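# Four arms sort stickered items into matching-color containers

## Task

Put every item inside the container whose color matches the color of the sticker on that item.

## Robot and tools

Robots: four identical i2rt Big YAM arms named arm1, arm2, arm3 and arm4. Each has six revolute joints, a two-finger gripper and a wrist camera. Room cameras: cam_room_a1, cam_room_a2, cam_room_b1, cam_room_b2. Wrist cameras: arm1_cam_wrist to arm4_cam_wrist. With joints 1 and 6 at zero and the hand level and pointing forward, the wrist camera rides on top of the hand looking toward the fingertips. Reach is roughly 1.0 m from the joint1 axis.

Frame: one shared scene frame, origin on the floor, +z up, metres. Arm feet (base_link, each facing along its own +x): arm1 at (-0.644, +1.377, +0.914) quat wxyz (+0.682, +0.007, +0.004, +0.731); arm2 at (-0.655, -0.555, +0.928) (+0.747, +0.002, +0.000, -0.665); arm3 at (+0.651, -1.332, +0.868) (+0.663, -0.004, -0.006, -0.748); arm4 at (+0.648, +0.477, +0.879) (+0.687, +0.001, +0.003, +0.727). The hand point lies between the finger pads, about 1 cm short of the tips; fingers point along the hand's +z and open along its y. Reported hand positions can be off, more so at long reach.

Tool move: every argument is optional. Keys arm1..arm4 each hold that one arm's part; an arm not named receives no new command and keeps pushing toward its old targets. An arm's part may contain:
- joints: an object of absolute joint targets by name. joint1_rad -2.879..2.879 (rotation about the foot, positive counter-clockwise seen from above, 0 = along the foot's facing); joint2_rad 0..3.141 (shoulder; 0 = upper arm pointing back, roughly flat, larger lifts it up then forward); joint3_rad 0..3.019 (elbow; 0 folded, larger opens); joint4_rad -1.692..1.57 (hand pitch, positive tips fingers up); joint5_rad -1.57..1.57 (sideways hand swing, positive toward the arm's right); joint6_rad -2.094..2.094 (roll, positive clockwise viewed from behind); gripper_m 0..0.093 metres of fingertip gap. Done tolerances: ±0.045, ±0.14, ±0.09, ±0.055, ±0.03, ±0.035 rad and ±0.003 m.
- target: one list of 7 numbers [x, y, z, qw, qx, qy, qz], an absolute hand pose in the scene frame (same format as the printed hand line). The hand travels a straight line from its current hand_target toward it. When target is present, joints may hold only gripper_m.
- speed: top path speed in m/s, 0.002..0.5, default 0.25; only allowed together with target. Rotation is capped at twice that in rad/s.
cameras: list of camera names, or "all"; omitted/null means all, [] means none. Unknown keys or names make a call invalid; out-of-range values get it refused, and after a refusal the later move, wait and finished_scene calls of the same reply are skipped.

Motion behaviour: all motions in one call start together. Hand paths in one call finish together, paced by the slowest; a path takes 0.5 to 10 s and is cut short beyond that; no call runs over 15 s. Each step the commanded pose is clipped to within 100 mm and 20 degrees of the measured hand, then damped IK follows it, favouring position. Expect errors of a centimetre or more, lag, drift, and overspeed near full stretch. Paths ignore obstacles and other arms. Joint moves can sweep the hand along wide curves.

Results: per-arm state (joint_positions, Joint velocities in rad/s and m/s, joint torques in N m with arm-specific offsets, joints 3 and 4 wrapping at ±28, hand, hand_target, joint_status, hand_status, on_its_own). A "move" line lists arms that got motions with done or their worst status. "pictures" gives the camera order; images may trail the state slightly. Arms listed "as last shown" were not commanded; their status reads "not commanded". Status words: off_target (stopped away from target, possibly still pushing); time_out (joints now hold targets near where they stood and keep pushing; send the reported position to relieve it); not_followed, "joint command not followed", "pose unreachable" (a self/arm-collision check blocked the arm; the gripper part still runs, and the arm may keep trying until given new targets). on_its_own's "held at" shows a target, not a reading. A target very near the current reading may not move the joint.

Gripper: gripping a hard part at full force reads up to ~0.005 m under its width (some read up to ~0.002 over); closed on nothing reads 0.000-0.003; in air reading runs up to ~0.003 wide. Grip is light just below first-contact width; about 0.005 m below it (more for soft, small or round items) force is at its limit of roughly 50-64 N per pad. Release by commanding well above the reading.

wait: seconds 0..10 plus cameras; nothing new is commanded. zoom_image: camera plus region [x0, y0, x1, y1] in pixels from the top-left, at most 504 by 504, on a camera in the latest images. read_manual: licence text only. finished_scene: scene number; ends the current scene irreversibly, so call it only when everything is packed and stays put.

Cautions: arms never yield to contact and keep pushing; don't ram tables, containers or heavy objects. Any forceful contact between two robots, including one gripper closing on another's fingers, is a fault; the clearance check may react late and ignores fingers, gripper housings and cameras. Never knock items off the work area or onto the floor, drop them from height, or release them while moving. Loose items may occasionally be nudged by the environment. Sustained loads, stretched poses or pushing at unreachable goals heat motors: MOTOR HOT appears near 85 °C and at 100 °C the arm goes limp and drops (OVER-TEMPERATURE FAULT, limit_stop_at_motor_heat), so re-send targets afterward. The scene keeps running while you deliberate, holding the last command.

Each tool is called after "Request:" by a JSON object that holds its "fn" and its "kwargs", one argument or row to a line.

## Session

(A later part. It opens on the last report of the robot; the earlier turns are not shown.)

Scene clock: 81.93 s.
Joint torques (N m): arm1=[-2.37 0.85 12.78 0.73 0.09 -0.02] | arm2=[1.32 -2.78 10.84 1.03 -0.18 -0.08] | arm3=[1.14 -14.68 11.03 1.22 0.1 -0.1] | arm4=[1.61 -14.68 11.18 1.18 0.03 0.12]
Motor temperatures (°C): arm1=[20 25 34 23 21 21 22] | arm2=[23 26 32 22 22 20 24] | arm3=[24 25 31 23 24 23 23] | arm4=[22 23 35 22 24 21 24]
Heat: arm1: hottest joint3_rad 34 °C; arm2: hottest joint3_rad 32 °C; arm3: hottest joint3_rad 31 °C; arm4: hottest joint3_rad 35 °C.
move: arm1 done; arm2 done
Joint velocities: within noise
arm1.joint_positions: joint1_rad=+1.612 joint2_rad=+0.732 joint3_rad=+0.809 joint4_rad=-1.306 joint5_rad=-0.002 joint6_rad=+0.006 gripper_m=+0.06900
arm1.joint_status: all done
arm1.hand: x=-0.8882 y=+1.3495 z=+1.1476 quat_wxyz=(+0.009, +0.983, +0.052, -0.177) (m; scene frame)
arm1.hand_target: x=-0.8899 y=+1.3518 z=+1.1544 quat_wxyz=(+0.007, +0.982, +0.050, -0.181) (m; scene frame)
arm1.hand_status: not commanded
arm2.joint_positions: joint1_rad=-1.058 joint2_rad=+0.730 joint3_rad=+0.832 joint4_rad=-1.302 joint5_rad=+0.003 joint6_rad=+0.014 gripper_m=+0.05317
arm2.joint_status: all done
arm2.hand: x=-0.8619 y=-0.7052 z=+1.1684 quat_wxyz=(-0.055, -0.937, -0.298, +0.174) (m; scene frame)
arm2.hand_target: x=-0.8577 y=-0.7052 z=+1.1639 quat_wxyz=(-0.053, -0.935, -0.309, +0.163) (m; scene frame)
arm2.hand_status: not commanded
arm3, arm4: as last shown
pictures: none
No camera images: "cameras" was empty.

Request:
{"fn": "move", "kwargs": {
  "arm1": {"joints":{"joint1_rad":-2.248}},
  "arm2": {"joints":{"joint1_rad":0.923}},
  "arm3": {"joints":{"joint1_rad":1.35}},
  "arm4": {"joints":{"joint1_rad":-1.27}},
  "cameras": ["arm3_cam_wrist","arm4_cam_wrist"]
}}

Request:
{"fn": "move", "kwargs": {
  "arm3": {"joints":{"joint2_rad":0.734,"joint3_rad":0.826,"joint4_rad":-1.314,"joint5_rad":0,"joint6_rad":0}},
  "arm4": {"joints":{"joint2_rad":0.734,"joint3_rad":0.826,"joint4_rad":-1.314,"joint5_rad":0,"joint6_rad":0}},
  "arm1": {"target":[0.0,0.93,1.065,0.1656,0.2945,0.940,-0.0519],"speed":0.3},
  "arm2": {"target":[0.0,-0.94,1.065,0.1675,0.258,0.9505,-0.0455],"speed":0.3},
  "cameras": ["arm1_cam_wrist","arm2_cam_wrist"]
}}

Scene clock: 93.83 s.
Joint torques (N m): arm1=[-2.08 0.5 12.78 0.65 -0.06 -0.06] | arm2=[1.08 -2.67 10.84 1.03 0.06 -0.07] | arm3=[1.96 -14.51 11.06 1.22 -0.03 -0.1] | arm4=[0.62 -14.74 11.17 1.09 0.09 0.15]
Motor temperatures (°C): arm1=[20 24 33 23 21 21 22] | arm2=[23 26 33 22 22 20 24] | arm3=[24 25 31 23 24 23 23] | arm4=[22 23 35 22 24 21 24]
Heat: arm1: hottest joint3_rad 33 °C; arm2: hottest joint3_rad 33 °C; arm3: hottest joint3_rad 31 °C; arm4: hottest joint3_rad 35 °C.
move: arm1 done; arm2 done; arm3 done; arm4 done
Joint velocities: within noise
arm1.joint_positions: joint1_rad=-2.242 joint2_rad=+0.732 joint3_rad=+0.809 joint4_rad=-1.306 joint5_rad=+0.002 joint6_rad=+0.005 gripper_m=+0.06901
arm1.joint_status: all done
arm1.hand: x=-0.4351 y=+1.2346 z=+1.1403 quat_wxyz=(-0.154, -0.295, -0.942, +0.052) (m; scene frame)
arm1.hand_target: x=-0.4342 y=+1.2327 z=+1.1470 quat_wxyz=(-0.158, -0.295, -0.941, +0.053) (m; scene frame)
arm1.hand_status: not commanded
arm2.joint_positions: joint1_rad=+0.919 joint2_rad=+0.730 joint3_rad=+0.832 joint4_rad=-1.303 joint5_rad=-0.002 joint6_rad=+0.013 gripper_m=+0.05316
arm2.joint_status: all done
arm2.hand: x=-0.4365 y=-0.6858 z=+1.1693 quat_wxyz=(-0.178, -0.266, -0.946, +0.045) (m; scene frame)
arm2.hand_target: x=-0.4391 y=-0.6836 z=+1.1647 quat_wxyz=(-0.168, -0.259, -0.950, +0.044) (m; scene frame)
arm2.hand_status: not commanded
arm3.joint_positions: joint1_rad=+1.338 joint2_rad=+1.410 joint3_rad=+1.583 joint4_rad=-1.204 joint5_rad=+0.002 joint6_rad=+0.005 gripper_m=+0.09399
arm3.joint_status: all done
arm3.hand: x=+1.1492 y=-1.5116 z=+1.2386 quat_wxyz=(-0.264, -0.171, -0.948, +0.053) (m; scene frame)
arm3.hand_target: x=+1.1524 y=-1.5053 z=+1.2527 quat_wxyz=(-0.279, -0.161, -0.945, +0.054) (m; scene frame)
arm3.hand_status: not commanded
arm4.joint_positions: joint1_rad=-1.266 joint2_rad=+1.409 joint3_rad=+1.570 joint4_rad=-1.208 joint5_rad=+0.000 joint6_rad=-0.011 gripper_m=+0.09399
arm4.joint_status: all done
arm4.hand: x=+1.1446 y=+0.6652 z=+1.2378 quat_wxyz=(-0.252, +0.179, -0.950, -0.044) (m; scene frame)
arm4.hand_target: x=+1.1490 y=+0.6647 z=+1.2584 quat_wxyz=(-0.274, +0.171, -0.945, -0.049) (m; scene frame)
arm4.hand_status: not commanded
pictures: arm3_cam_wrist, arm4_cam_wrist
Images, in order (width x height): arm3_cam_wrist 672x504, arm4_cam_wrist 672x504.

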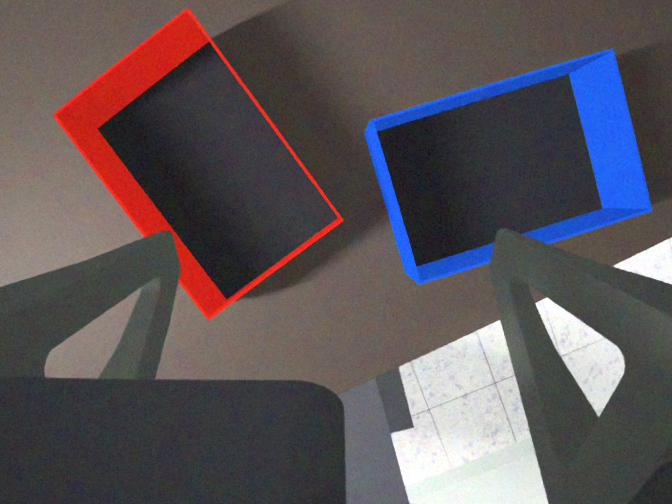

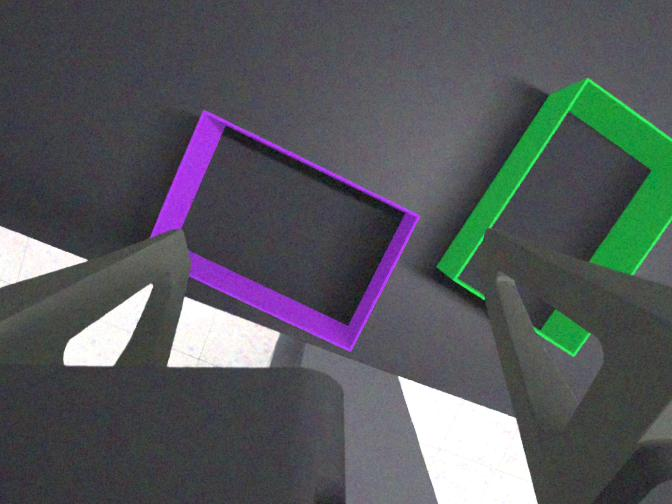

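Scene clock: 96.63 s.
Joint torques (N m): arm1=[-3.02 -20.42 17.25 0.58 -0.01 -0.03] | arm2=[1.26 -23.24 16.59 0.88 0.15 -0.05] | arm3=[2.08 -1.79 9.57 0.61 -0.02 -0.1] | arm4=[0.38 -2.26 9.72 0.35 0.07 0.14]
Motor temperatures (°C): arm1=[20 24 34 23 21 21 22] | arm2=[23 26 33 22 22 20 24] | arm3=[24 25 31 23 24 23 23] | arm4=[22 23 35 22 24 21 24]
Heat: arm1: hottest joint3_rad 34 °C; arm2: hottest joint3_rad 33 °C; arm3: hottest joint3_rad 31 °C; arm4: hottest joint3_rad 35 °C.
move: arm1 off_target; arm2 off_target; arm3 done; arm4 done
Joint velocities: within noise
arm1.joint_positions: joint1_rad=-2.242 joint2_rad=+2.235 joint3_rad=+2.192 joint4_rad=-1.219 joint5_rad=-0.005 joint6_rad=+0.005 gripper_m=+0.06900
arm1.joint_status: not commanded
arm1.hand: x=-0.0107 y=+0.9431 z=+1.0372 quat_wxyz=(-0.140, -0.295, -0.944, +0.044) (m; scene frame)
arm1.hand_target: x=-0.0015 y=+0.9311 z=+1.0651 quat_wxyz=(-0.166, -0.294, -0.940, +0.052) (m; scene frame)
arm1.hand_status: off_target (0.033 m and 3.1 deg from the pose sent, 0.536 m and 1.3 deg at the start)
arm2.joint_positions: joint1_rad=+0.919 joint2_rad=+2.153 joint3_rad=+2.021 joint4_rad=-1.120 joint5_rad=+0.000 joint6_rad=+0.013 gripper_m=+0.05316
arm2.joint_status: not commanded
arm2.hand: x=-0.0160 y=-0.9347 z=+1.0520 quat_wxyz=(-0.154, -0.267, -0.950, +0.039) (m; scene frame)
arm2.hand_target: x=-0.0011 y=-0.9394 z=+1.0650 quat_wxyz=(-0.168, -0.258, -0.950, +0.046) (m; scene frame)
arm2.hand_status: off_target (0.021 m and 2.0 deg from the pose sent, 0.516 m and 1.6 deg at the start)
arm3.joint_positions: joint1_rad=+1.338 joint2_rad=+0.733 joint3_rad=+0.825 joint4_rad=-1.312 joint5_rad=+0.002 joint6_rad=+0.005 gripper_m=+0.09399
arm3.joint_status: all done
arm3.hand: x=+0.8862 y=-1.4162 z=+1.1058 quat_wxyz=(-0.174, -0.175, -0.968, +0.038) (m; scene frame)
arm3.hand_target: x=+0.8872 y=-1.4130 z=+1.1057 quat_wxyz=(-0.173, -0.166, -0.970, +0.036) (m; scene frame)
arm3.hand_status: not commanded
arm4.joint_positions: joint1_rad=-1.266 joint2_rad=+0.734 joint3_rad=+0.817 joint4_rad=-1.308 joint5_rad=+0.000 joint6_rad=-0.011 gripper_m=+0.09399
arm4.joint_status: all done
arm4.hand: x=+0.8837 y=+0.5664 z=+1.1107 quat_wxyz=(-0.167, +0.183, -0.968, -0.029) (m; scene frame)
arm4.hand_target: x=+0.8845 y=+0.5656 z=+1.1145 quat_wxyz=(-0.168, +0.175, -0.970, -0.030) (m; scene frame)
arm4.hand_status: not commanded
pictures: arm1_cam_wrist, arm2_cam_wrist
Images, in order (width x height): arm1_cam_wrist 672x504, arm2_cam_wrist 672x504.

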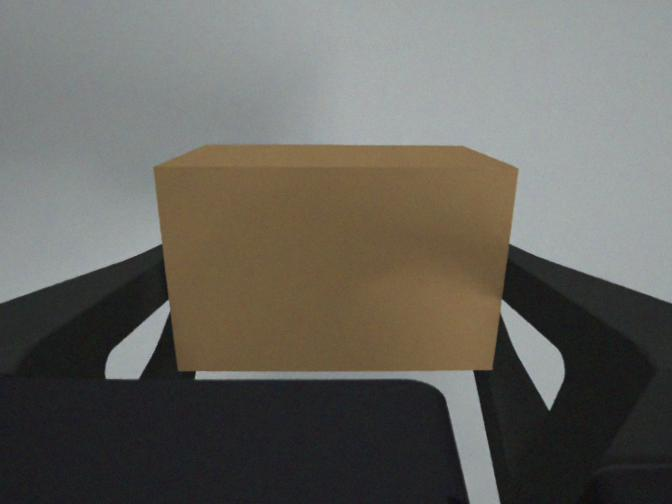

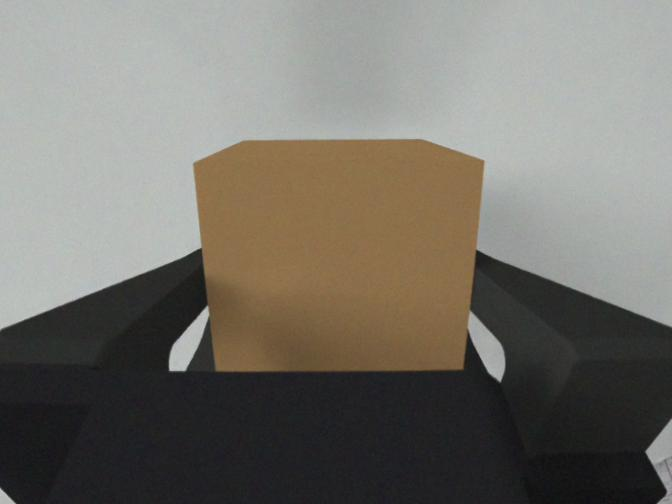

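Request:
{"fn": "move", "kwargs": {
  "arm1": {"target":[0.0,0.935,1.005,0.1656,0.2945,0.940,-0.0519],"speed":0.12},
  "arm2": {"target":[0.0,-0.94,1.015,0.1675,0.258,0.9505,-0.0455],"speed":0.12},
  "arm3": {"joints":{"joint1_rad":-1.99}},
  "arm4": {"joints":{"joint1_rad":0.881}},
  "cameras": []
}}

Request:
{"fn": "move", "kwargs": {
  "arm1": {"target":[0.0,0.935,0.985,0.1656,0.2945,0.940,-0.0519],"speed":0.1},
  "arm2": {"target":[0.0,-0.94,1.0,0.1675,0.258,0.9505,-0.0455],"speed":0.1},
  "arm3": {"target":[0.37,-1.10,1.06,0.0391,-0.9598,0.2216,0.1692],"speed":0.25},
  "arm4": {"target":[0.38,0.69,1.07,0.0518,-0.940,0.2938,0.1657],"speed":0.25},
  "cameras": ["arm1_cam_wrist","arm2_cam_wrist"]
}}

Scene clock: 105.03 s.
Joint torques (N m): arm1=[-2.26 -20.25 11.74 1.7 0.02 0.1] | arm2=[1.26 -22.59 10.48 2.24 0.14 -0.06] | arm3=[0.62 -2.2 9.48 0.57 -0.06 -0.1] | arm4=[0.97 -2.26 9.58 0.42 0.11 0.12]
Motor temperatures (°C): arm1=[20 25 35 23 21 21 22] | arm2=[23 26 35 22 22 20 24] | arm3=[24 25 31 23 24 23 23] | arm4=[22 23 35 22 24 21 24]
Heat: arm1: hottest joint3_rad 35 °C; arm2: hottest joint3_rad 35 °C; arm3: hottest joint3_rad 31 °C; arm4: hottest joint3_rad 35 °C.
move: arm1 done; arm2 off_target; arm3 done; arm4 done
Joint velocities: within noise
arm1.joint_positions: joint1_rad=-2.242 joint2_rad=+2.243 joint3_rad=+2.116 joint4_rad=-1.096 joint5_rad=-0.005 joint6_rad=+0.005 gripper_m=+0.06900
arm1.joint_status: not commanded
arm1.hand: x=-0.0044 y=+0.9385 z=+1.0055 quat_wxyz=(-0.158, -0.294, -0.941, +0.050) (m; scene frame)
arm1.hand_target: x=-0.0001 y=+0.9351 z=+1.0050 quat_wxyz=(-0.166, -0.294, -0.940, +0.052) (m; scene frame)
arm1.hand_status: done (0.006 m and 0.9 deg from the pose sent, 0.035 m and 3.1 deg at the start)
arm2.joint_positions: joint1_rad=+0.919 joint2_rad=+2.168 joint3_rad=+2.008 joint4_rad=-1.040 joint5_rad=+0.000 joint6_rad=+0.013 gripper_m=+0.05316
arm2.joint_status: not commanded
arm2.hand: x=-0.0032 y=-0.9422 z=+1.0415 quat_wxyz=(-0.179, -0.266, -0.946, +0.046) (m; scene frame)
arm2.hand_target: x=-0.0009 y=-0.9396 z=+1.0154 quat_wxyz=(-0.167, -0.258, -0.950, +0.045) (m; scene frame)
arm2.hand_status: off_target (0.027 m and 1.7 deg from the pose sent, 0.041 m and 2.0 deg at the start)
arm3.joint_positions: joint1_rad=-1.980 joint2_rad=+0.733 joint3_rad=+0.825 joint4_rad=-1.312 joint5_rad=+0.002 joint6_rad=+0.005 gripper_m=+0.09402
arm3.joint_status: all done
arm3.hand: x=+0.4343 y=-1.2006 z=+1.1023 quat_wxyz=(+0.040, -0.950, +0.262, +0.166) (m; scene frame)
arm3.hand_target: x=+0.4355 y=-1.1988 z=+1.1022 quat_wxyz=(+0.040, -0.949, +0.264, +0.165) (m; scene frame)
arm3.hand_status: not commanded
arm4.joint_positions: joint1_rad=+0.878 joint2_rad=+0.734 joint3_rad=+0.817 joint4_rad=-1.308 joint5_rad=-0.001 joint6_rad=-0.010 gripper_m=+0.09402
arm4.joint_status: all done
arm4.hand: x=+0.4474 y=+0.6272 z=+1.1126 quat_wxyz=(-0.052, +0.937, -0.303, -0.165) (m; scene frame)
arm4.hand_target: x=+0.4467 y=+0.6272 z=+1.1164 quat_wxyz=(-0.052, +0.935, -0.307, -0.167) (m; scene frame)
arm4.hand_status: not commanded
pictures: none
No camera images: "cameras" was empty.

Scene clock: 106.37 s.
Joint torques (N m): arm1=[-2.43 -19.08 9.68 1.58 0.07 0.08] | arm2=[1.2 -22.42 10.26 2.21 0.13 -0.06] | arm3=[0.56 -7.65 13.44 1.07 -0.15 -0.13] | arm4=[0.09 -6.59 10.95 1.09 -0.06 -0.09]
Motor temperatures (°C): arm1=[20 25 35 23 21 21 22] | arm2=[23 26 35 22 22 20 24] | arm3=[24 25 31 23 24 23 23] | arm4=[22 23 35 22 24 21 24]
Heat: arm1: hottest joint3_rad 35 °C; arm2: hottest joint3_rad 35 °C; arm3: hottest joint3_rad 31 °C; arm4: hottest joint3_rad 35 °C.
move: arm1 off_target; arm2 off_target; arm3 off_target; arm4 off_target
Joint velocities: within noise
arm1.joint_positions: joint1_rad=-2.242 joint2_rad=+2.243 joint3_rad=+2.104 joint4_rad=-1.054 joint5_rad=-0.005 joint6_rad=+0.005 gripper_m=+0.06900
arm1.joint_status: not commanded
arm1.hand: x=+0.0009 y=+0.9348 z=+1.0036 quat_wxyz=(-0.172, -0.293, -0.939, +0.054) (m; scene frame)
arm1.hand_target: x=-0.0003 y=+0.9353 z=+0.9852 quat_wxyz=(-0.165, -0.294, -0.940, +0.052) (m; scene frame)
arm1.hand_status: off_target (0.019 m and 0.8 deg from the pose sent, 0.021 m and 0.9 deg at the start)
arm2.joint_positions: joint1_rad=+0.919 joint2_rad=+2.175 joint3_rad=+1.987 joint4_rad=-1.007 joint5_rad=+0.000 joint6_rad=+0.013 gripper_m=+0.05316
arm2.joint_status: not commanded
arm2.hand: x=-0.0023 y=-0.9427 z=+1.0294 quat_wxyz=(-0.181, -0.266, -0.946, +0.047) (m; scene frame)
arm2.hand_target: x=-0.0010 y=-0.9396 z=+1.0004 quat_wxyz=(-0.167, -0.258, -0.950, +0.045) (m; scene frame)
arm2.hand_status: off_target (0.030 m and 1.9 deg from the pose sent, 0.042 m and 1.6 deg at the start)
arm3.joint_positions: joint1_rad=-2.160 joint2_rad=+1.076 joint3_rad=+0.844 joint4_rad=-1.060 joint5_rad=-0.078 joint6_rad=-0.248 gripper_m=+0.09402
arm3.joint_status: not commanded
arm3.hand: x=+0.3832 y=-1.1169 z=+1.0343 quat_wxyz=(+0.023, -0.965, +0.222, +0.138) (m; scene frame)
arm3.hand_target: x=+0.3711 y=-1.1010 z=+1.0603 quat_wxyz=(+0.039, -0.960, +0.221, +0.169) (m; scene frame)
arm3.hand_status: off_target (0.034 m and 4.0 deg from the pose sent, 0.127 m and 4.7 deg at the start)
arm4.joint_positions: joint1_rad=+0.846 joint2_rad=+1.020 joint3_rad=+0.817 joint4_rad=-1.069 joint5_rad=-0.014 joint6_rad=-0.054 gripper_m=+0.09402
arm4.joint_status: not commanded
arm4.hand: x=+0.3896 y=+0.6800 z=+1.0544 quat_wxyz=(-0.044, +0.943, -0.298, -0.144) (m; scene frame)
arm4.hand_target: x=+0.3805 y=+0.6897 z=+1.0702 quat_wxyz=(-0.052, +0.940, -0.294, -0.166) (m; scene frame)
arm4.hand_status: off_target (0.021 m and 2.8 deg from the pose sent, 0.101 m and 1.2 deg at the start)
pictures: arm1_cam_wrist, arm2_cam_wrist
Images, in order (width x height): arm1_cam_wrist 672x504, arm2_cam_wrist 672x504.

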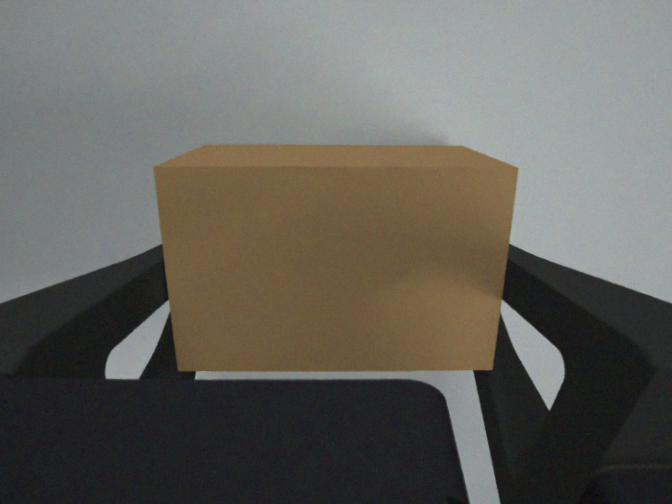

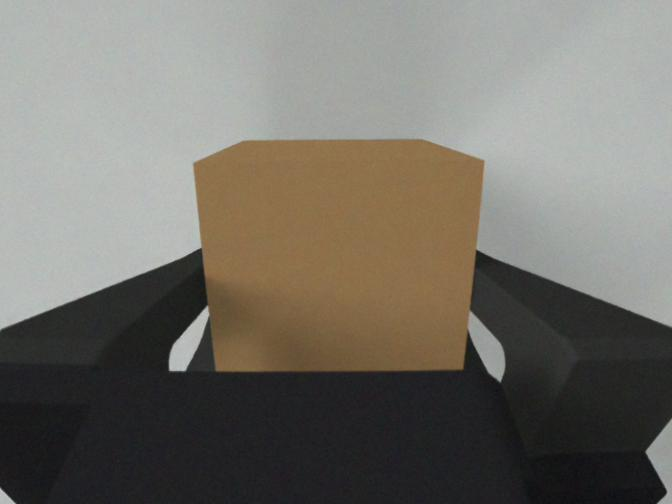

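Request:
{"fn": "move", "kwargs": {
  "arm1": {"target":[0.0,0.935,0.978,0.1656,0.2945,0.940,-0.0519],"speed":0.1},
  "arm2": {"target":[0.0,-0.94,0.987,0.1675,0.258,0.9505,-0.0455],"speed":0.1},
  "cameras": []
}}

Request:
{"fn": "move", "kwargs": {
  "arm2": {"target":[0.0,-0.94,0.977,0.1675,0.258,0.9505,-0.0455],"speed":0.1},
  "cameras": []
}}

Scene clock: 111.23 s.
Joint torques (N m): arm1=[-1.9 -18.67 8.94 1.72 0.03 0.02] | arm2=[1.14 -22.12 10.15 2.21 0.11 -0.06] | arm3=[0.44 -7.53 13.42 1.05 -0.15 -0.11] | arm4=[-0.09 -6.24 10.92 1.01 -0.06 -0.11]
Motor temperatures (°C): arm1=[20 25 35 23 21 21 22] | arm2=[23 26 35 22 22 20 24] | arm3=[24 24 31 23 24 23 23] | arm4=[22 23 35 22 24 21 24]
Heat: arm1: hottest joint3_rad 35 °C; arm2: hottest joint3_rad 35 °C; arm3: hottest joint3_rad 31 °C; arm4: hottest joint3_rad 35 °C.
move: arm1 off_target; arm2 off_target
Joint velocities: within noise
arm1.joint_positions: joint1_rad=-2.242 joint2_rad=+2.243 joint3_rad=+2.100 joint4_rad=-1.040 joint5_rad=-0.005 joint6_rad=+0.005 gripper_m=+0.06900
arm1.joint_status: not commanded
arm1.hand: x=+0.0026 y=+0.9336 z=+1.0027 quat_wxyz=(-0.177, -0.293, -0.938, +0.055) (m; scene frame)
arm1.hand_target: x=-0.0005 y=+0.9354 z=+0.9782 quat_wxyz=(-0.165, -0.294, -0.940, +0.052) (m; scene frame)
arm1.hand_status: off_target (0.025 m and 1.4 deg from the pose sent, 0.026 m and 0.8 deg at the start)
arm2.joint_positions: joint1_rad=+0.919 joint2_rad=+2.182 joint3_rad=+1.969 joint4_rad=-0.978 joint5_rad=+0.001 joint6_rad=+0.013 gripper_m=+0.05316
arm2.joint_status: not commanded
arm2.hand: x=-0.0014 y=-0.9433 z=+1.0190 quat_wxyz=(-0.183, -0.266, -0.945, +0.047) (m; scene frame)
arm2.hand_target: x=-0.0012 y=-0.9395 z=+0.9876 quat_wxyz=(-0.167, -0.258, -0.950, +0.045) (m; scene frame)
arm2.hand_status: off_target (0.032 m and 2.1 deg from the pose sent, 0.043 m and 1.9 deg at the start)
arm3, arm4: as last shown
arm3.joint_positions: joint1_rad=-2.160 joint2_rad=+1.076 joint3_rad=+0.844 joint4_rad=-1.060 joint5_rad=-0.078 joint6_rad=-0.249 gripper_m=+0.09402
pictures: none
No camera images: "cameras" was empty.

Scene clock: 112.20 s.
Joint torques (N m): arm1=[-1.55 -19.96 8.99 1.84 0 0.02] | arm2=[1.26 -21.71 9.35 2.37 0.08 -0.06] | arm3=[0.5 -7.41 13.44 1.06 -0.16 -0.13] | arm4=[0.21 -6.3 10.88 1.01 -0.04 -0.08]
Motor temperatures (°C): arm1=[20 25 34 23 21 21 22] | arm2=[23 26 35 22 22 20 24] | arm3=[24 24 31 23 24 23 23] | arm4=[22 23 35 22 24 21 24]
Heat: arm1: hottest joint3_rad 34 °C; arm2: hottest joint3_rad 35 °C; arm3: hottest joint3_rad 31 °C; arm4: hottest joint3_rad 35 °C.
move: arm2 off_target
Joint velocities: within noise
arm1, arm3, arm4: as last shown
arm2.joint_positions: joint1_rad=+0.919 joint2_rad=+2.182 joint3_rad=+1.965 joint4_rad=-0.960 joint5_rad=+0.002 joint6_rad=+0.013 gripper_m=+0.05316
arm2.joint_status: not commanded
arm2.hand: x=+0.0008 y=-0.9447 z=+1.0184 quat_wxyz=(-0.189, -0.265, -0.944, +0.049) (m; scene frame)
arm2.hand_target: x=-0.0017 y=-0.9392 z=+0.9780 quat_wxyz=(-0.167, -0.258, -0.950, +0.045) (m; scene frame)
arm2.hand_status: off_target (0.042 m and 2.8 deg from the pose sent, 0.042 m and 2.1 deg at the start)
pictures: none
No camera images: "cameras" was empty.

Both items rest on the shelf; releasing.

Request:
{"fn": "move", "kwargs": {
  "arm1": {"target":[0.0,0.935,0.99,0.1656,0.2945,0.940,-0.0519],"joints":{"gripper_m":0.093},"speed":0.1},
  "arm2": {"target":[0.0,-0.94,0.99,0.1675,0.258,0.9505,-0.0455],"joints":{"gripper_m":0.093},"speed":0.1},
  "cameras": []
}}

Request:
{"fn": "move", "kwargs": {
  "arm1": {"target":[-0.085,0.993,1.04,0.1656,0.2945,0.940,-0.0519],"speed":0.15},
  "arm2": {"target":[-0.09,-0.89,1.035,0.1675,0.258,0.9505,-0.0455],"speed":0.15},
  "cameras": ["arm1_cam_wrist","arm2_cam_wrist"]
}}

Request:
{"fn": "move", "kwargs": {
  "arm1": {"target":[-0.34,1.167,1.07,0.1656,0.2945,0.940,-0.0519],"speed":0.35},
  "arm2": {"target":[-0.34,-0.742,1.07,0.1675,0.258,0.9505,-0.0455],"speed":0.35},
  "arm3": {"target":[0.13,-0.98,1.07,0.0391,-0.9598,0.2216,0.1692],"speed":0.25},
  "arm4": {"target":[0.10,0.89,1.07,0.0518,-0.940,0.2938,0.1657],"speed":0.25},
  "cameras": ["arm3_cam_wrist","arm4_cam_wrist"]
}}

Scene clock: 122.50 s.
Joint torques (N m): arm1=[-1.55 -19.66 11.33 0.61 -0.02 0.02] | arm2=[1.26 -22.42 11.77 1.05 0.08 -0.06] | arm3=[0.56 -7.59 13.39 1.06 -0.16 -0.12] | arm4=[0.21 -6.3 10.85 1.05 -0.07 -0.08]
Motor temperatures (°C): arm1=[20 26 34 23 21 21 22] | arm2=[23 27 34 22 22 20 24] | arm3=[24 24 32 23 24 23 23] | arm4=[22 23 35 22 24 21 24]
Heat: arm1: hottest joint3_rad 34 °C; arm2: hottest joint3_rad 34 °C; arm3: hottest joint3_rad 32 °C; arm4: hottest joint3_rad 35 °C.
move: arm1 off_target; arm2 off_target
Joint velocities: within noise
arm1.joint_positions: joint1_rad=-2.247 joint2_rad=+2.242 joint3_rad=+2.095 joint4_rad=-1.035 joint5_rad=-0.003 joint6_rad=+0.009 gripper_m=+0.09297
arm1.joint_status: all done
arm1.hand: x=+0.0005 y=+0.9307 z=+1.0024 quat_wxyz=(-0.178, -0.297, -0.937, +0.057) (m; scene frame)
arm1.hand_target: x=-0.0001 y=+0.9350 z=+0.9903 quat_wxyz=(-0.166, -0.294, -0.940, +0.052) (m; scene frame)
arm1.hand_status: off_target (0.013 m and 1.6 deg from the pose sent, 0.013 m and 1.4 deg at the start)
arm2.joint_positions: joint1_rad=+0.919 joint2_rad=+2.183 joint3_rad=+1.956 joint4_rad=-0.956 joint5_rad=+0.002 joint6_rad=+0.013 gripper_m=+0.09293
arm2.joint_status: all done
arm2.hand: x=-0.0008 y=-0.9438 z=+1.0136 quat_wxyz=(-0.186, -0.266, -0.945, +0.049) (m; scene frame)
arm2.hand_target: x=-0.0007 y=-0.9397 z=+0.9902 quat_wxyz=(-0.168, -0.258, -0.950, +0.045) (m; scene frame)
arm2.hand_status: off_target (0.024 m and 2.4 deg from the pose sent, 0.029 m and 2.8 deg at the start)
arm3, arm4: as last shown
pictures: none
No camera images: "cameras" was empty.

Scene clock: 123.87 s.
Joint torques (N m): arm1=[-2.26 -18.2 10.92 1.48 0.03 -0.04] | arm2=[0.85 -21.66 9.63 2.09 -0.06 -0.03] | arm3=[0.56 -7.71 13.44 1.02 -0.15 -0.12] | arm4=[0.56 -6.36 10.95 1.05 -0.06 -0.07]
Motor temperatures (°C): arm1=[20 26 34 23 21 21 22] | arm2=[23 27 34 22 22 20 24] | arm3=[24 24 32 23 24 23 23] | arm4=[22 23 35 22 24 21 24]
Heat: arm1: hottest joint3_rad 34 °C; arm2: hottest joint3_rad 34 °C; arm3: hottest joint3_rad 32 °C; arm4: hottest joint3_rad 35 °C.
move: arm1 off_target; arm2 done
Joint velocities: within noise
arm1.joint_positions: joint1_rad=-2.247 joint2_rad=+1.943 joint3_rad=+1.677 joint4_rad=-0.973 joint5_rad=-0.005 joint6_rad=+0.012 gripper_m=+0.09297
arm1.joint_status: not commanded
arm1.hand: x=-0.0896 y=+0.9940 z=+1.0281 quat_wxyz=(-0.151, -0.300, -0.941, +0.047) (m; scene frame)
arm1.hand_target: x=-0.0851 y=+0.9930 z=+1.0402 quat_wxyz=(-0.166, -0.295, -0.940, +0.052) (m; scene frame)
arm1.hand_status: off_target (0.013 m and 1.9 deg from the pose sent, 0.112 m and 1.6 deg at the start)
arm2.joint_positions: joint1_rad=+0.921 joint2_rad=+1.911 joint3_rad=+1.587 joint4_rad=-0.904 joint5_rad=+0.003 joint6_rad=+0.007 gripper_m=+0.09293
arm2.joint_status: not commanded
arm2.hand: x=-0.0894 y=-0.8909 z=+1.0378 quat_wxyz=(-0.165, -0.263, -0.949, +0.044) (m; scene frame)
arm2.hand_target: x=-0.0900 y=-0.8899 z=+1.0351 quat_wxyz=(-0.167, -0.258, -0.950, +0.045) (m; scene frame)
arm2.hand_status: done (0.003 m and 0.7 deg from the pose sent, 0.106 m and 2.5 deg at the start)
arm3, arm4: as last shown
pictures: arm1_cam_wrist, arm2_cam_wrist
Images, in order (width x height): arm1_cam_wrist 672x504, arm2_cam_wrist 672x504.

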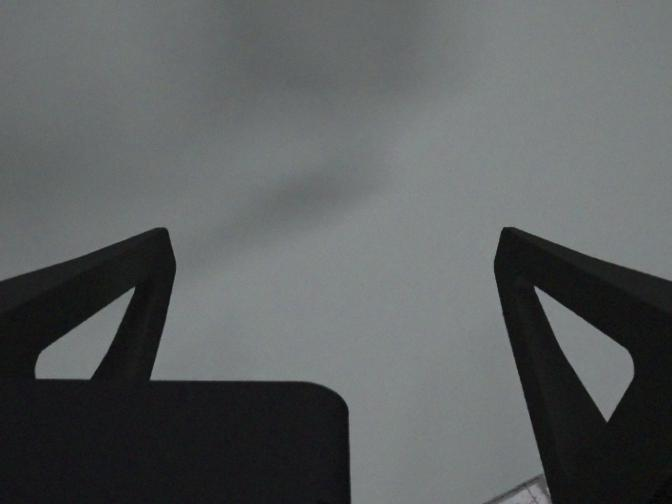

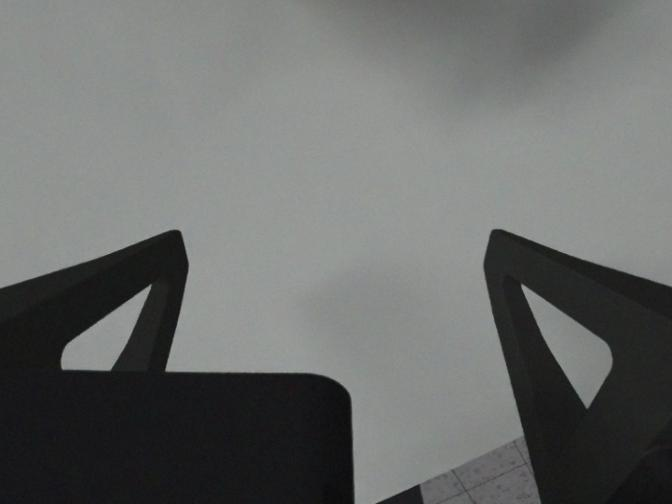

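Scene clock: 125.93 s.
Joint torques (N m): arm1=[-2.37 -4.37 11.32 0.68 -0.04 -0.03] | arm2=[0.97 -8.23 9.88 0.98 -0.03 -0.03] | arm3=[2.43 -18.43 13.65 0.25 0.08 0.02] | arm4=[1.38 -21.01 12.51 0.24 0.17 0.16]
Motor temperatures (°C): arm1=[20 26 34 23 21 21 22] | arm2=[23 27 33 22 22 20 24] | arm3=[24 24 32 23 24 23 23] | arm4=[22 23 35 22 24 21 24]
Heat: arm1: hottest joint3_rad 34 °C; arm2: hottest joint3_rad 33 °C; arm3: hottest joint3_rad 32 °C; arm4: hottest joint3_rad 35 °C.
move: arm1 done; arm2 done; arm3 off_target; arm4 off_target
Joint velocities: within noise
arm1.joint_positions: joint1_rad=-2.247 joint2_rad=+1.104 joint3_rad=+0.818 joint4_rad=-0.917 joint5_rad=-0.006 joint6_rad=+0.007 gripper_m=+0.09297
arm1.joint_status: not commanded
arm1.hand: x=-0.3391 y=+1.1677 z=+1.0687 quat_wxyz=(-0.168, -0.296, -0.939, +0.052) (m; scene frame)
arm1.hand_target: x=-0.3400 y=+1.1670 z=+1.0700 quat_wxyz=(-0.166, -0.295, -0.940, +0.052) (m; scene frame)
arm1.hand_status: done (0.002 m and 0.4 deg from the pose sent, 0.307 m and 1.9 deg at the start)
arm2.joint_positions: joint1_rad=+0.921 joint2_rad=+1.128 joint3_rad=+0.801 joint4_rad=-0.871 joint5_rad=+0.003 joint6_rad=+0.007 gripper_m=+0.09293
arm2.joint_status: not commanded
arm2.hand: x=-0.3345 y=-0.7464 z=+1.0764 quat_wxyz=(-0.179, -0.263, -0.947, +0.048) (m; scene frame)
arm2.hand_target: x=-0.3399 y=-0.7420 z=+1.0700 quat_wxyz=(-0.168, -0.258, -0.950, +0.045) (m; scene frame)
arm2.hand_status: done (0.010 m and 1.5 deg from the pose sent, 0.293 m and 0.7 deg at the start)
arm3.joint_positions: joint1_rad=-2.064 joint2_rad=+1.752 joint3_rad=+1.581 joint4_rad=-1.080 joint5_rad=-0.043 joint6_rad=-0.149 gripper_m=+0.09402
arm3.joint_status: not commanded
arm3.hand: x=+0.1469 y=-0.9828 z=+1.0525 quat_wxyz=(+0.033, -0.962, +0.225, +0.154) (m; scene frame)
arm3.hand_target: x=+0.1309 y=-0.9806 z=+1.0702 quat_wxyz=(+0.039, -0.959, +0.221, +0.170) (m; scene frame)
arm3.hand_status: off_target (0.025 m and 2.0 deg from the pose sent, 0.290 m and 4.0 deg at the start)
arm4.joint_positions: joint1_rad=+0.861 joint2_rad=+1.918 joint3_rad=+1.786 joint4_rad=-1.114 joint5_rad=-0.012 joint6_rad=-0.052 gripper_m=+0.09402
arm4.joint_status: not commanded
arm4.hand: x=+0.1138 y=+0.8852 z=+1.0587 quat_wxyz=(-0.048, +0.943, -0.292, -0.156) (m; scene frame)
arm4.hand_target: x=+0.1006 y=+0.8896 z=+1.0701 quat_wxyz=(-0.052, +0.940, -0.294, -0.166) (m; scene frame)
arm4.hand_status: off_target (0.018 m and 1.3 deg from the pose sent, 0.358 m and 2.8 deg at the start)
pictures: arm3_cam_wrist, arm4_cam_wrist
Images, in order (width x height): arm3_cam_wrist 672x504, arm4_cam_wrist 672x504.

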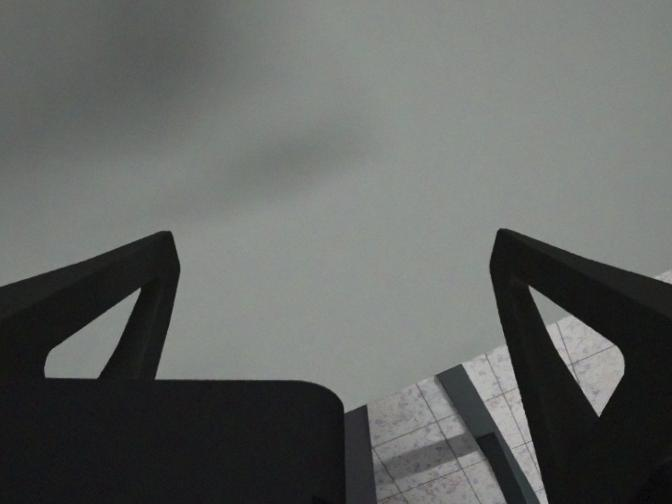

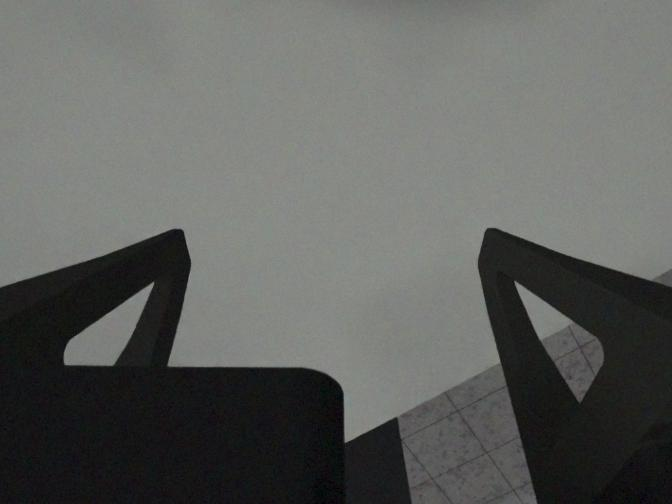

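Request:
{"fn": "move", "kwargs": {
  "arm3": {"target":[0.045,-0.985,1.075,0.0391,-0.9598,0.2216,0.1692],"speed":0.2},
  "arm4": {"target":[0.045,0.918,1.07,0.0518,-0.940,0.2938,0.1657],"speed":0.2},
  "cameras": ["arm3_cam_wrist","arm4_cam_wrist"]
}}

Scene clock: 132.97 s.
Joint torques (N m): arm1=[-2.14 -4.25 11.15 0.57 -0.06 -0.05] | arm2=[0.85 -8.29 9.88 0.99 -0.03 -0.02] | arm3=[1.49 -21.83 13.98 0.25 0.08 0.02] | arm4=[1.49 -23.88 12.83 0.09 0.17 0.16]
Motor temperatures (°C): arm1=[20 25 34 23 21 21 22] | arm2=[23 27 33 22 22 20 24] | arm3=[24 25 32 23 24 23 23] | arm4=[22 23 37 22 24 21 24]
Heat: arm1: hottest joint3_rad 34 °C; arm2: hottest joint3_rad 33 °C; arm3: hottest joint3_rad 32 °C; arm4: hottest joint3_rad 37 °C.
move: arm3 off_target; arm4 off_target
Joint velocities: within noise
arm1, arm2: as last shown
arm1.hand_target: x=-0.3400 y=+1.1670 z=+1.0700 quat_wxyz=(-0.166, -0.294, -0.940, +0.052) (m; scene frame)
arm3.joint_positions: joint1_rad=-1.969 joint2_rad=+1.946 joint3_rad=+1.872 joint4_rad=-1.178 joint5_rad=-0.014 joint6_rad=-0.072 gripper_m=+0.09402
arm3.joint_status: not commanded
arm3.hand: x=+0.0572 y=-0.9922 z=+1.0564 quat_wxyz=(+0.033, -0.963, +0.219, +0.152) (m; scene frame)
arm3.hand_target: x=+0.0460 y=-0.9854 z=+1.0750 quat_wxyz=(+0.039, -0.959, +0.222, +0.170) (m; scene frame)
arm3.hand_status: off_target (0.023 m and 2.2 deg from the pose sent, 0.104 m and 2.0 deg at the start)
arm4.joint_positions: joint1_rad=+0.879 joint2_rad=+2.105 joint3_rad=+2.091 joint4_rad=-1.228 joint5_rad=-0.006 joint6_rad=-0.038 gripper_m=+0.09402
arm4.joint_status: not commanded
arm4.hand: x=+0.0568 y=+0.9138 z=+1.0625 quat_wxyz=(-0.049, +0.943, -0.290, -0.157) (m; scene frame)
arm4.hand_target: x=+0.0456 y=+0.9176 z=+1.0700 quat_wxyz=(-0.052, +0.940, -0.294, -0.167) (m; scene frame)
arm4.hand_status: off_target (0.015 m and 1.1 deg from the pose sent, 0.077 m and 1.3 deg at the start)
pictures: arm3_cam_wrist, arm4_cam_wrist
Images, in order (width x height): arm3_cam_wrist 672x504, arm4_cam_wrist 672x504.

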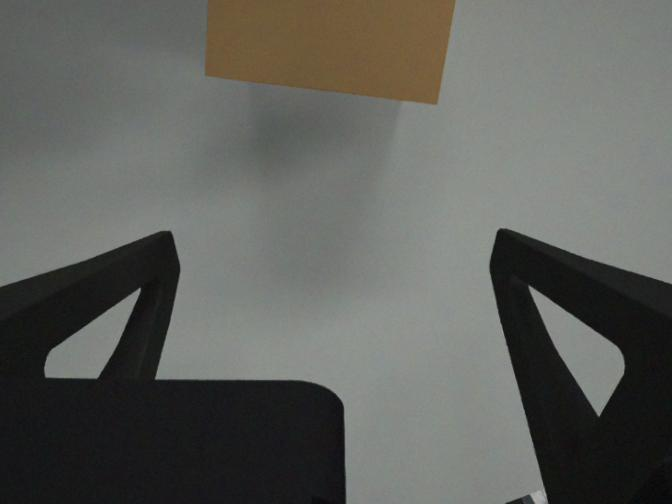

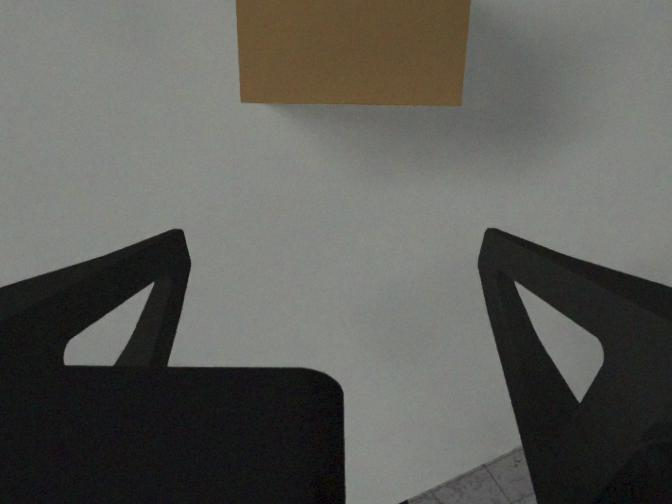

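Request:
{"fn": "move", "kwargs": {
  "arm3": {"target":[-0.015,-0.956,1.03,0.0478,-0.9469,0.2715,0.1669],"speed":0.12},
  "arm4": {"target":[0.001,0.957,1.025,0.0518,-0.940,0.2938,0.1657],"speed":0.12},
  "cameras": ["arm3_cam_wrist","arm4_cam_wrist"]
}}

Scene clock: 156.87 s.
Joint torques (N m): arm1=[-2.37 -4.37 11.15 0.7 0 -0.04] | arm2=[1.03 -8.29 9.88 1.01 -0.04 -0.01] | arm3=[2.43 -23.77 13.93 0.32 0.13 0.02] | arm4=[0.79 -26.52 12.67 0.12 0.07 0.08]
Motor temperatures (°C): arm1=[20 25 35 23 21 21 22] | arm2=[23 26 31 22 22 20 23] | arm3=[24 25 32 23 24 23 23] | arm4=[22 24 37 22 24 21 24]
Heat: arm1: hottest joint3_rad 35 °C; arm2: hottest joint3_rad 31 °C; arm3: hottest joint3_rad 32 °C; arm4: hottest joint3_rad 37 °C.
move: arm3 off_target; arm4 off_target
Joint velocities: within noise
arm1, arm2: as last shown
arm3.joint_positions: joint1_rad=-1.967 joint2_rad=+2.155 joint3_rad=+2.118 joint4_rad=-1.200 joint5_rad=+0.027 joint6_rad=+0.041 gripper_m=+0.09400
arm3.joint_status: not commanded
arm3.hand: x=+0.0012 y=-0.9542 z=+1.0217 quat_wxyz=(+0.046, -0.948, +0.275, +0.155) (m; scene frame)
arm3.hand_target: x=-0.0142 y=-0.9564 z=+1.0300 quat_wxyz=(+0.048, -0.947, +0.271, +0.168) (m; scene frame)
arm3.hand_status: off_target (0.018 m and 1.4 deg from the pose sent, 0.085 m and 6.8 deg at the start)
arm4.joint_positions: joint1_rad=+0.879 joint2_rad=+2.340 joint3_rad=+2.389 joint4_rad=-1.289 joint5_rad=-0.006 joint6_rad=-0.038 gripper_m=+0.09402
arm4.joint_status: not commanded
arm4.hand: x=+0.0074 y=+0.9499 z=+1.0201 quat_wxyz=(-0.049, +0.942, -0.290, -0.158) (m; scene frame)
arm4.hand_target: x=+0.0015 y=+0.9567 z=+1.0249 quat_wxyz=(-0.052, +0.940, -0.294, -0.167) (m; scene frame)
arm4.hand_status: off_target (0.011 m and 1.0 deg from the pose sent, 0.080 m and 1.1 deg at the start)
pictures: arm3_cam_wrist, arm4_cam_wrist
Images, in order (width x height): arm3_cam_wrist 672x504, arm4_cam_wrist 672x504.

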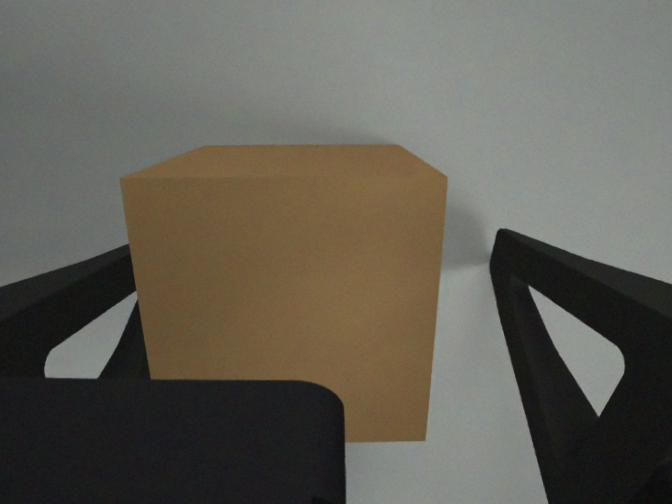

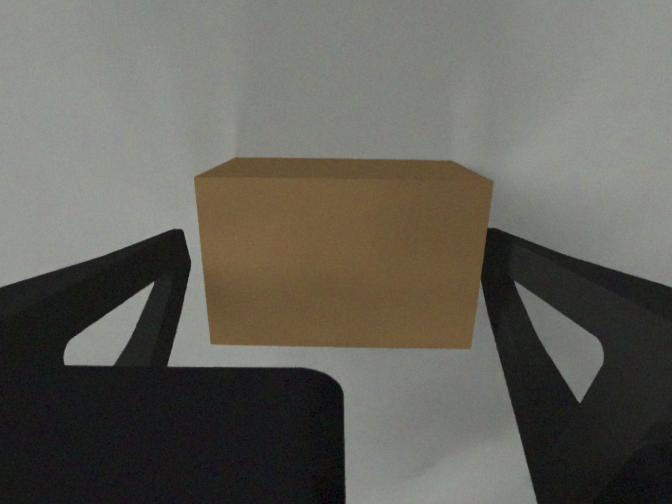

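Request:
{"fn": "move", "kwargs": {
  "arm3": {"target":[-0.0195,-0.9645,1.026,0.0478,-0.9469,0.2715,0.1669],"speed":0.1},
  "arm4": {"target":[-0.004,0.964,1.012,0.0518,-0.940,0.2938,0.1657],"speed":0.1},
  "cameras": ["arm3_cam_wrist","arm4_cam_wrist"]
}}

Scene clock: 163.43 s.
Joint torques (N m): arm1=[-2.02 -4.37 11.32 0.81 -0.06 -0.04] | arm2=[1.03 -8.35 9.88 1.02 -0.02 -0.02] | arm3=[2.61 -23.71 13.09 0.69 0.07 0.01] | arm4=[0.67 -25.93 12.9 0.24 0.07 0.06]
Motor temperatures (°C): arm1=[20 25 35 23 21 21 22] | arm2=[23 26 31 22 22 20 23] | arm3=[24 25 32 23 24 23 23] | arm4=[22 25 38 22 24 21 24]
Heat: arm1: hottest joint3_rad 35 °C; arm2: hottest joint3_rad 31 °C; arm3: hottest joint3_rad 32 °C; arm4: hottest joint3_rad 38 °C.
move: arm3 off_target; arm4 off_target
Joint velocities: arm1=[within noise] | arm2=[-0.015 -0.005 -0.046 0.002 0.037 0.051 0] | arm3=[within noise] | arm4=[within noise]
arm1, arm2: as last shown
arm3.joint_positions: joint1_rad=-1.956 joint2_rad=+2.155 joint3_rad=+2.118 joint4_rad=-1.200 joint5_rad=+0.033 joint6_rad=+0.054 gripper_m=+0.09400
arm3.joint_status: not commanded
arm3.hand: x=-0.0025 y=-0.9607 z=+1.0218 quat_wxyz=(+0.047, -0.947, +0.276, +0.155) (m; scene frame)
arm3.hand_target: x=-0.0187 y=-0.9649 z=+1.0261 quat_wxyz=(+0.048, -0.947, +0.272, +0.167) (m; scene frame)
arm3.hand_status: off_target (0.018 m and 1.4 deg from the pose sent, 0.023 m and 1.4 deg at the start)
arm4.joint_positions: joint1_rad=+0.879 joint2_rad=+2.367 joint3_rad=+2.420 joint4_rad=-1.289 joint5_rad=-0.006 joint6_rad=-0.038 gripper_m=+0.09402
arm4.joint_status: not commanded
arm4.hand: x=+0.0020 y=+0.9538 z=+1.0132 quat_wxyz=(-0.050, +0.942, -0.290, -0.160) (m; scene frame)
arm4.hand_target: x=-0.0033 y=+0.9636 z=+1.0119 quat_wxyz=(-0.052, +0.940, -0.294, -0.167) (m; scene frame)
arm4.hand_status: off_target (0.012 m and 0.9 deg from the pose sent, 0.020 m and 1.0 deg at the start)
pictures: arm3_cam_wrist, arm4_cam_wrist
Images, in order (width x height): arm3_cam_wrist 672x504, arm4_cam_wrist 672x504.

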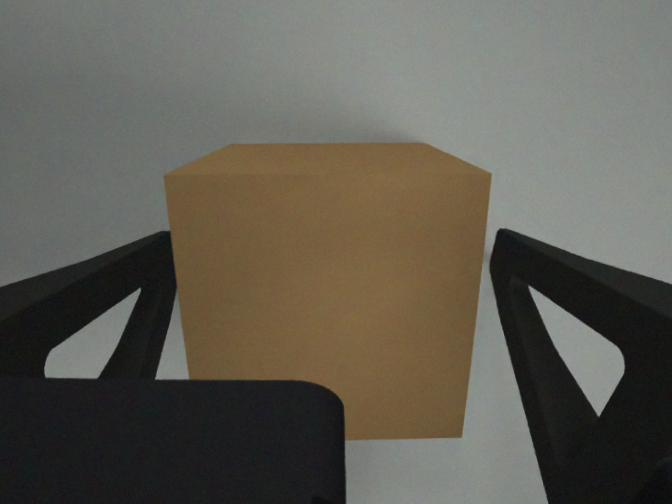

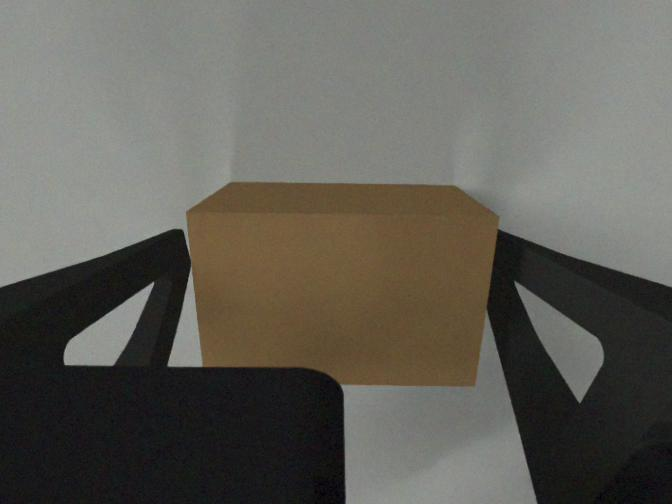

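Request:
{"fn": "move", "kwargs": {
  "arm3": {"joints":{"gripper_m":0.048}},
  "arm4": {"joints":{"gripper_m":0.063}},
  "cameras": ["arm3_cam_wrist","arm4_cam_wrist"]
}}

Scene clock: 167.03 s.
Joint torques (N m): arm1=[-1.96 -4.07 11.12 0.65 -0.02 -0.05] | arm2=[1.08 -8.29 9.88 0.98 -0.03 -0.02] | arm3=[2.61 -23.77 13.15 0.73 0.07 0.01] | arm4=[0.21 -26.29 12.88 0.25 0.05 0.09]
Motor temperatures (°C): arm1=[20 25 35 23 21 21 22] | arm2=[23 26 31 22 22 20 23] | arm3=[24 25 32 23 24 23 23] | arm4=[22 25 39 22 24 21 24]
Heat: arm1: hottest joint3_rad 35 °C; arm2: hottest joint3_rad 31 °C; arm3: hottest joint3_rad 32 °C; arm4: hottest joint3_rad 39 °C.
move: arm3 off_target; arm4 off_target
Joint velocities: within noise
arm1, arm2: as last shown
arm3.joint_positions: joint1_rad=-1.955 joint2_rad=+2.155 joint3_rad=+2.118 joint4_rad=-1.200 joint5_rad=+0.033 joint6_rad=+0.054 gripper_m=+0.05298
arm3.joint_status: gripper_m off_target (ended at +0.05300, target +0.04800)
arm3.hand: x=-0.0028 y=-0.9612 z=+1.0218 quat_wxyz=(+0.047, -0.948, +0.275, +0.155) (m; scene frame)
arm3.hand_target: x=-0.0188 y=-0.9650 z=+1.0261 quat_wxyz=(+0.048, -0.947, +0.271, +0.167) (m; scene frame)
arm3.hand_status: not commanded
arm4.joint_positions: joint1_rad=+0.879 joint2_rad=+2.367 joint3_rad=+2.420 joint4_rad=-1.289 joint5_rad=-0.006 joint6_rad=-0.038 gripper_m=+0.06924
arm4.joint_status: gripper_m off_target (ended at +0.06927, target +0.06300)
arm4.hand: x=+0.0019 y=+0.9540 z=+1.0133 quat_wxyz=(-0.050, +0.942, -0.290, -0.160) (m; scene frame)
arm4.hand_target: x=-0.0033 y=+0.9636 z=+1.0118 quat_wxyz=(-0.052, +0.940, -0.294, -0.167) (m; scene frame)
arm4.hand_status: not commanded
pictures: arm3_cam_wrist, arm4_cam_wrist
Images, in order (width x height): arm3_cam_wrist 672x504, arm4_cam_wrist 672x504.

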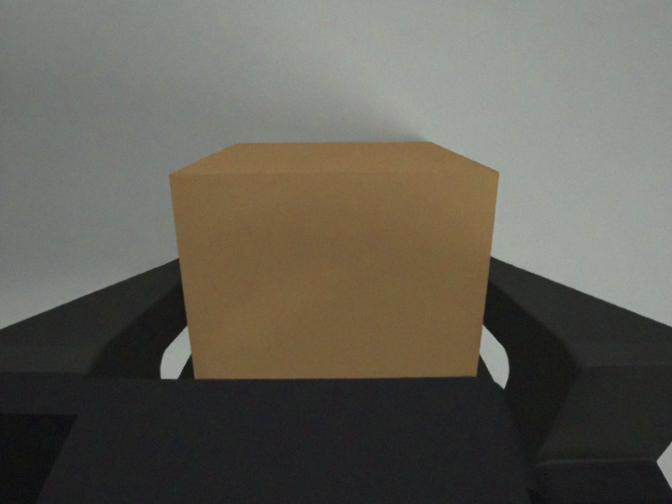

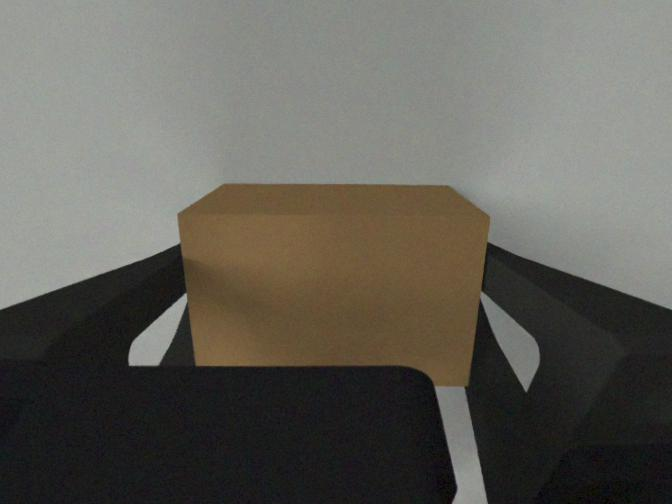

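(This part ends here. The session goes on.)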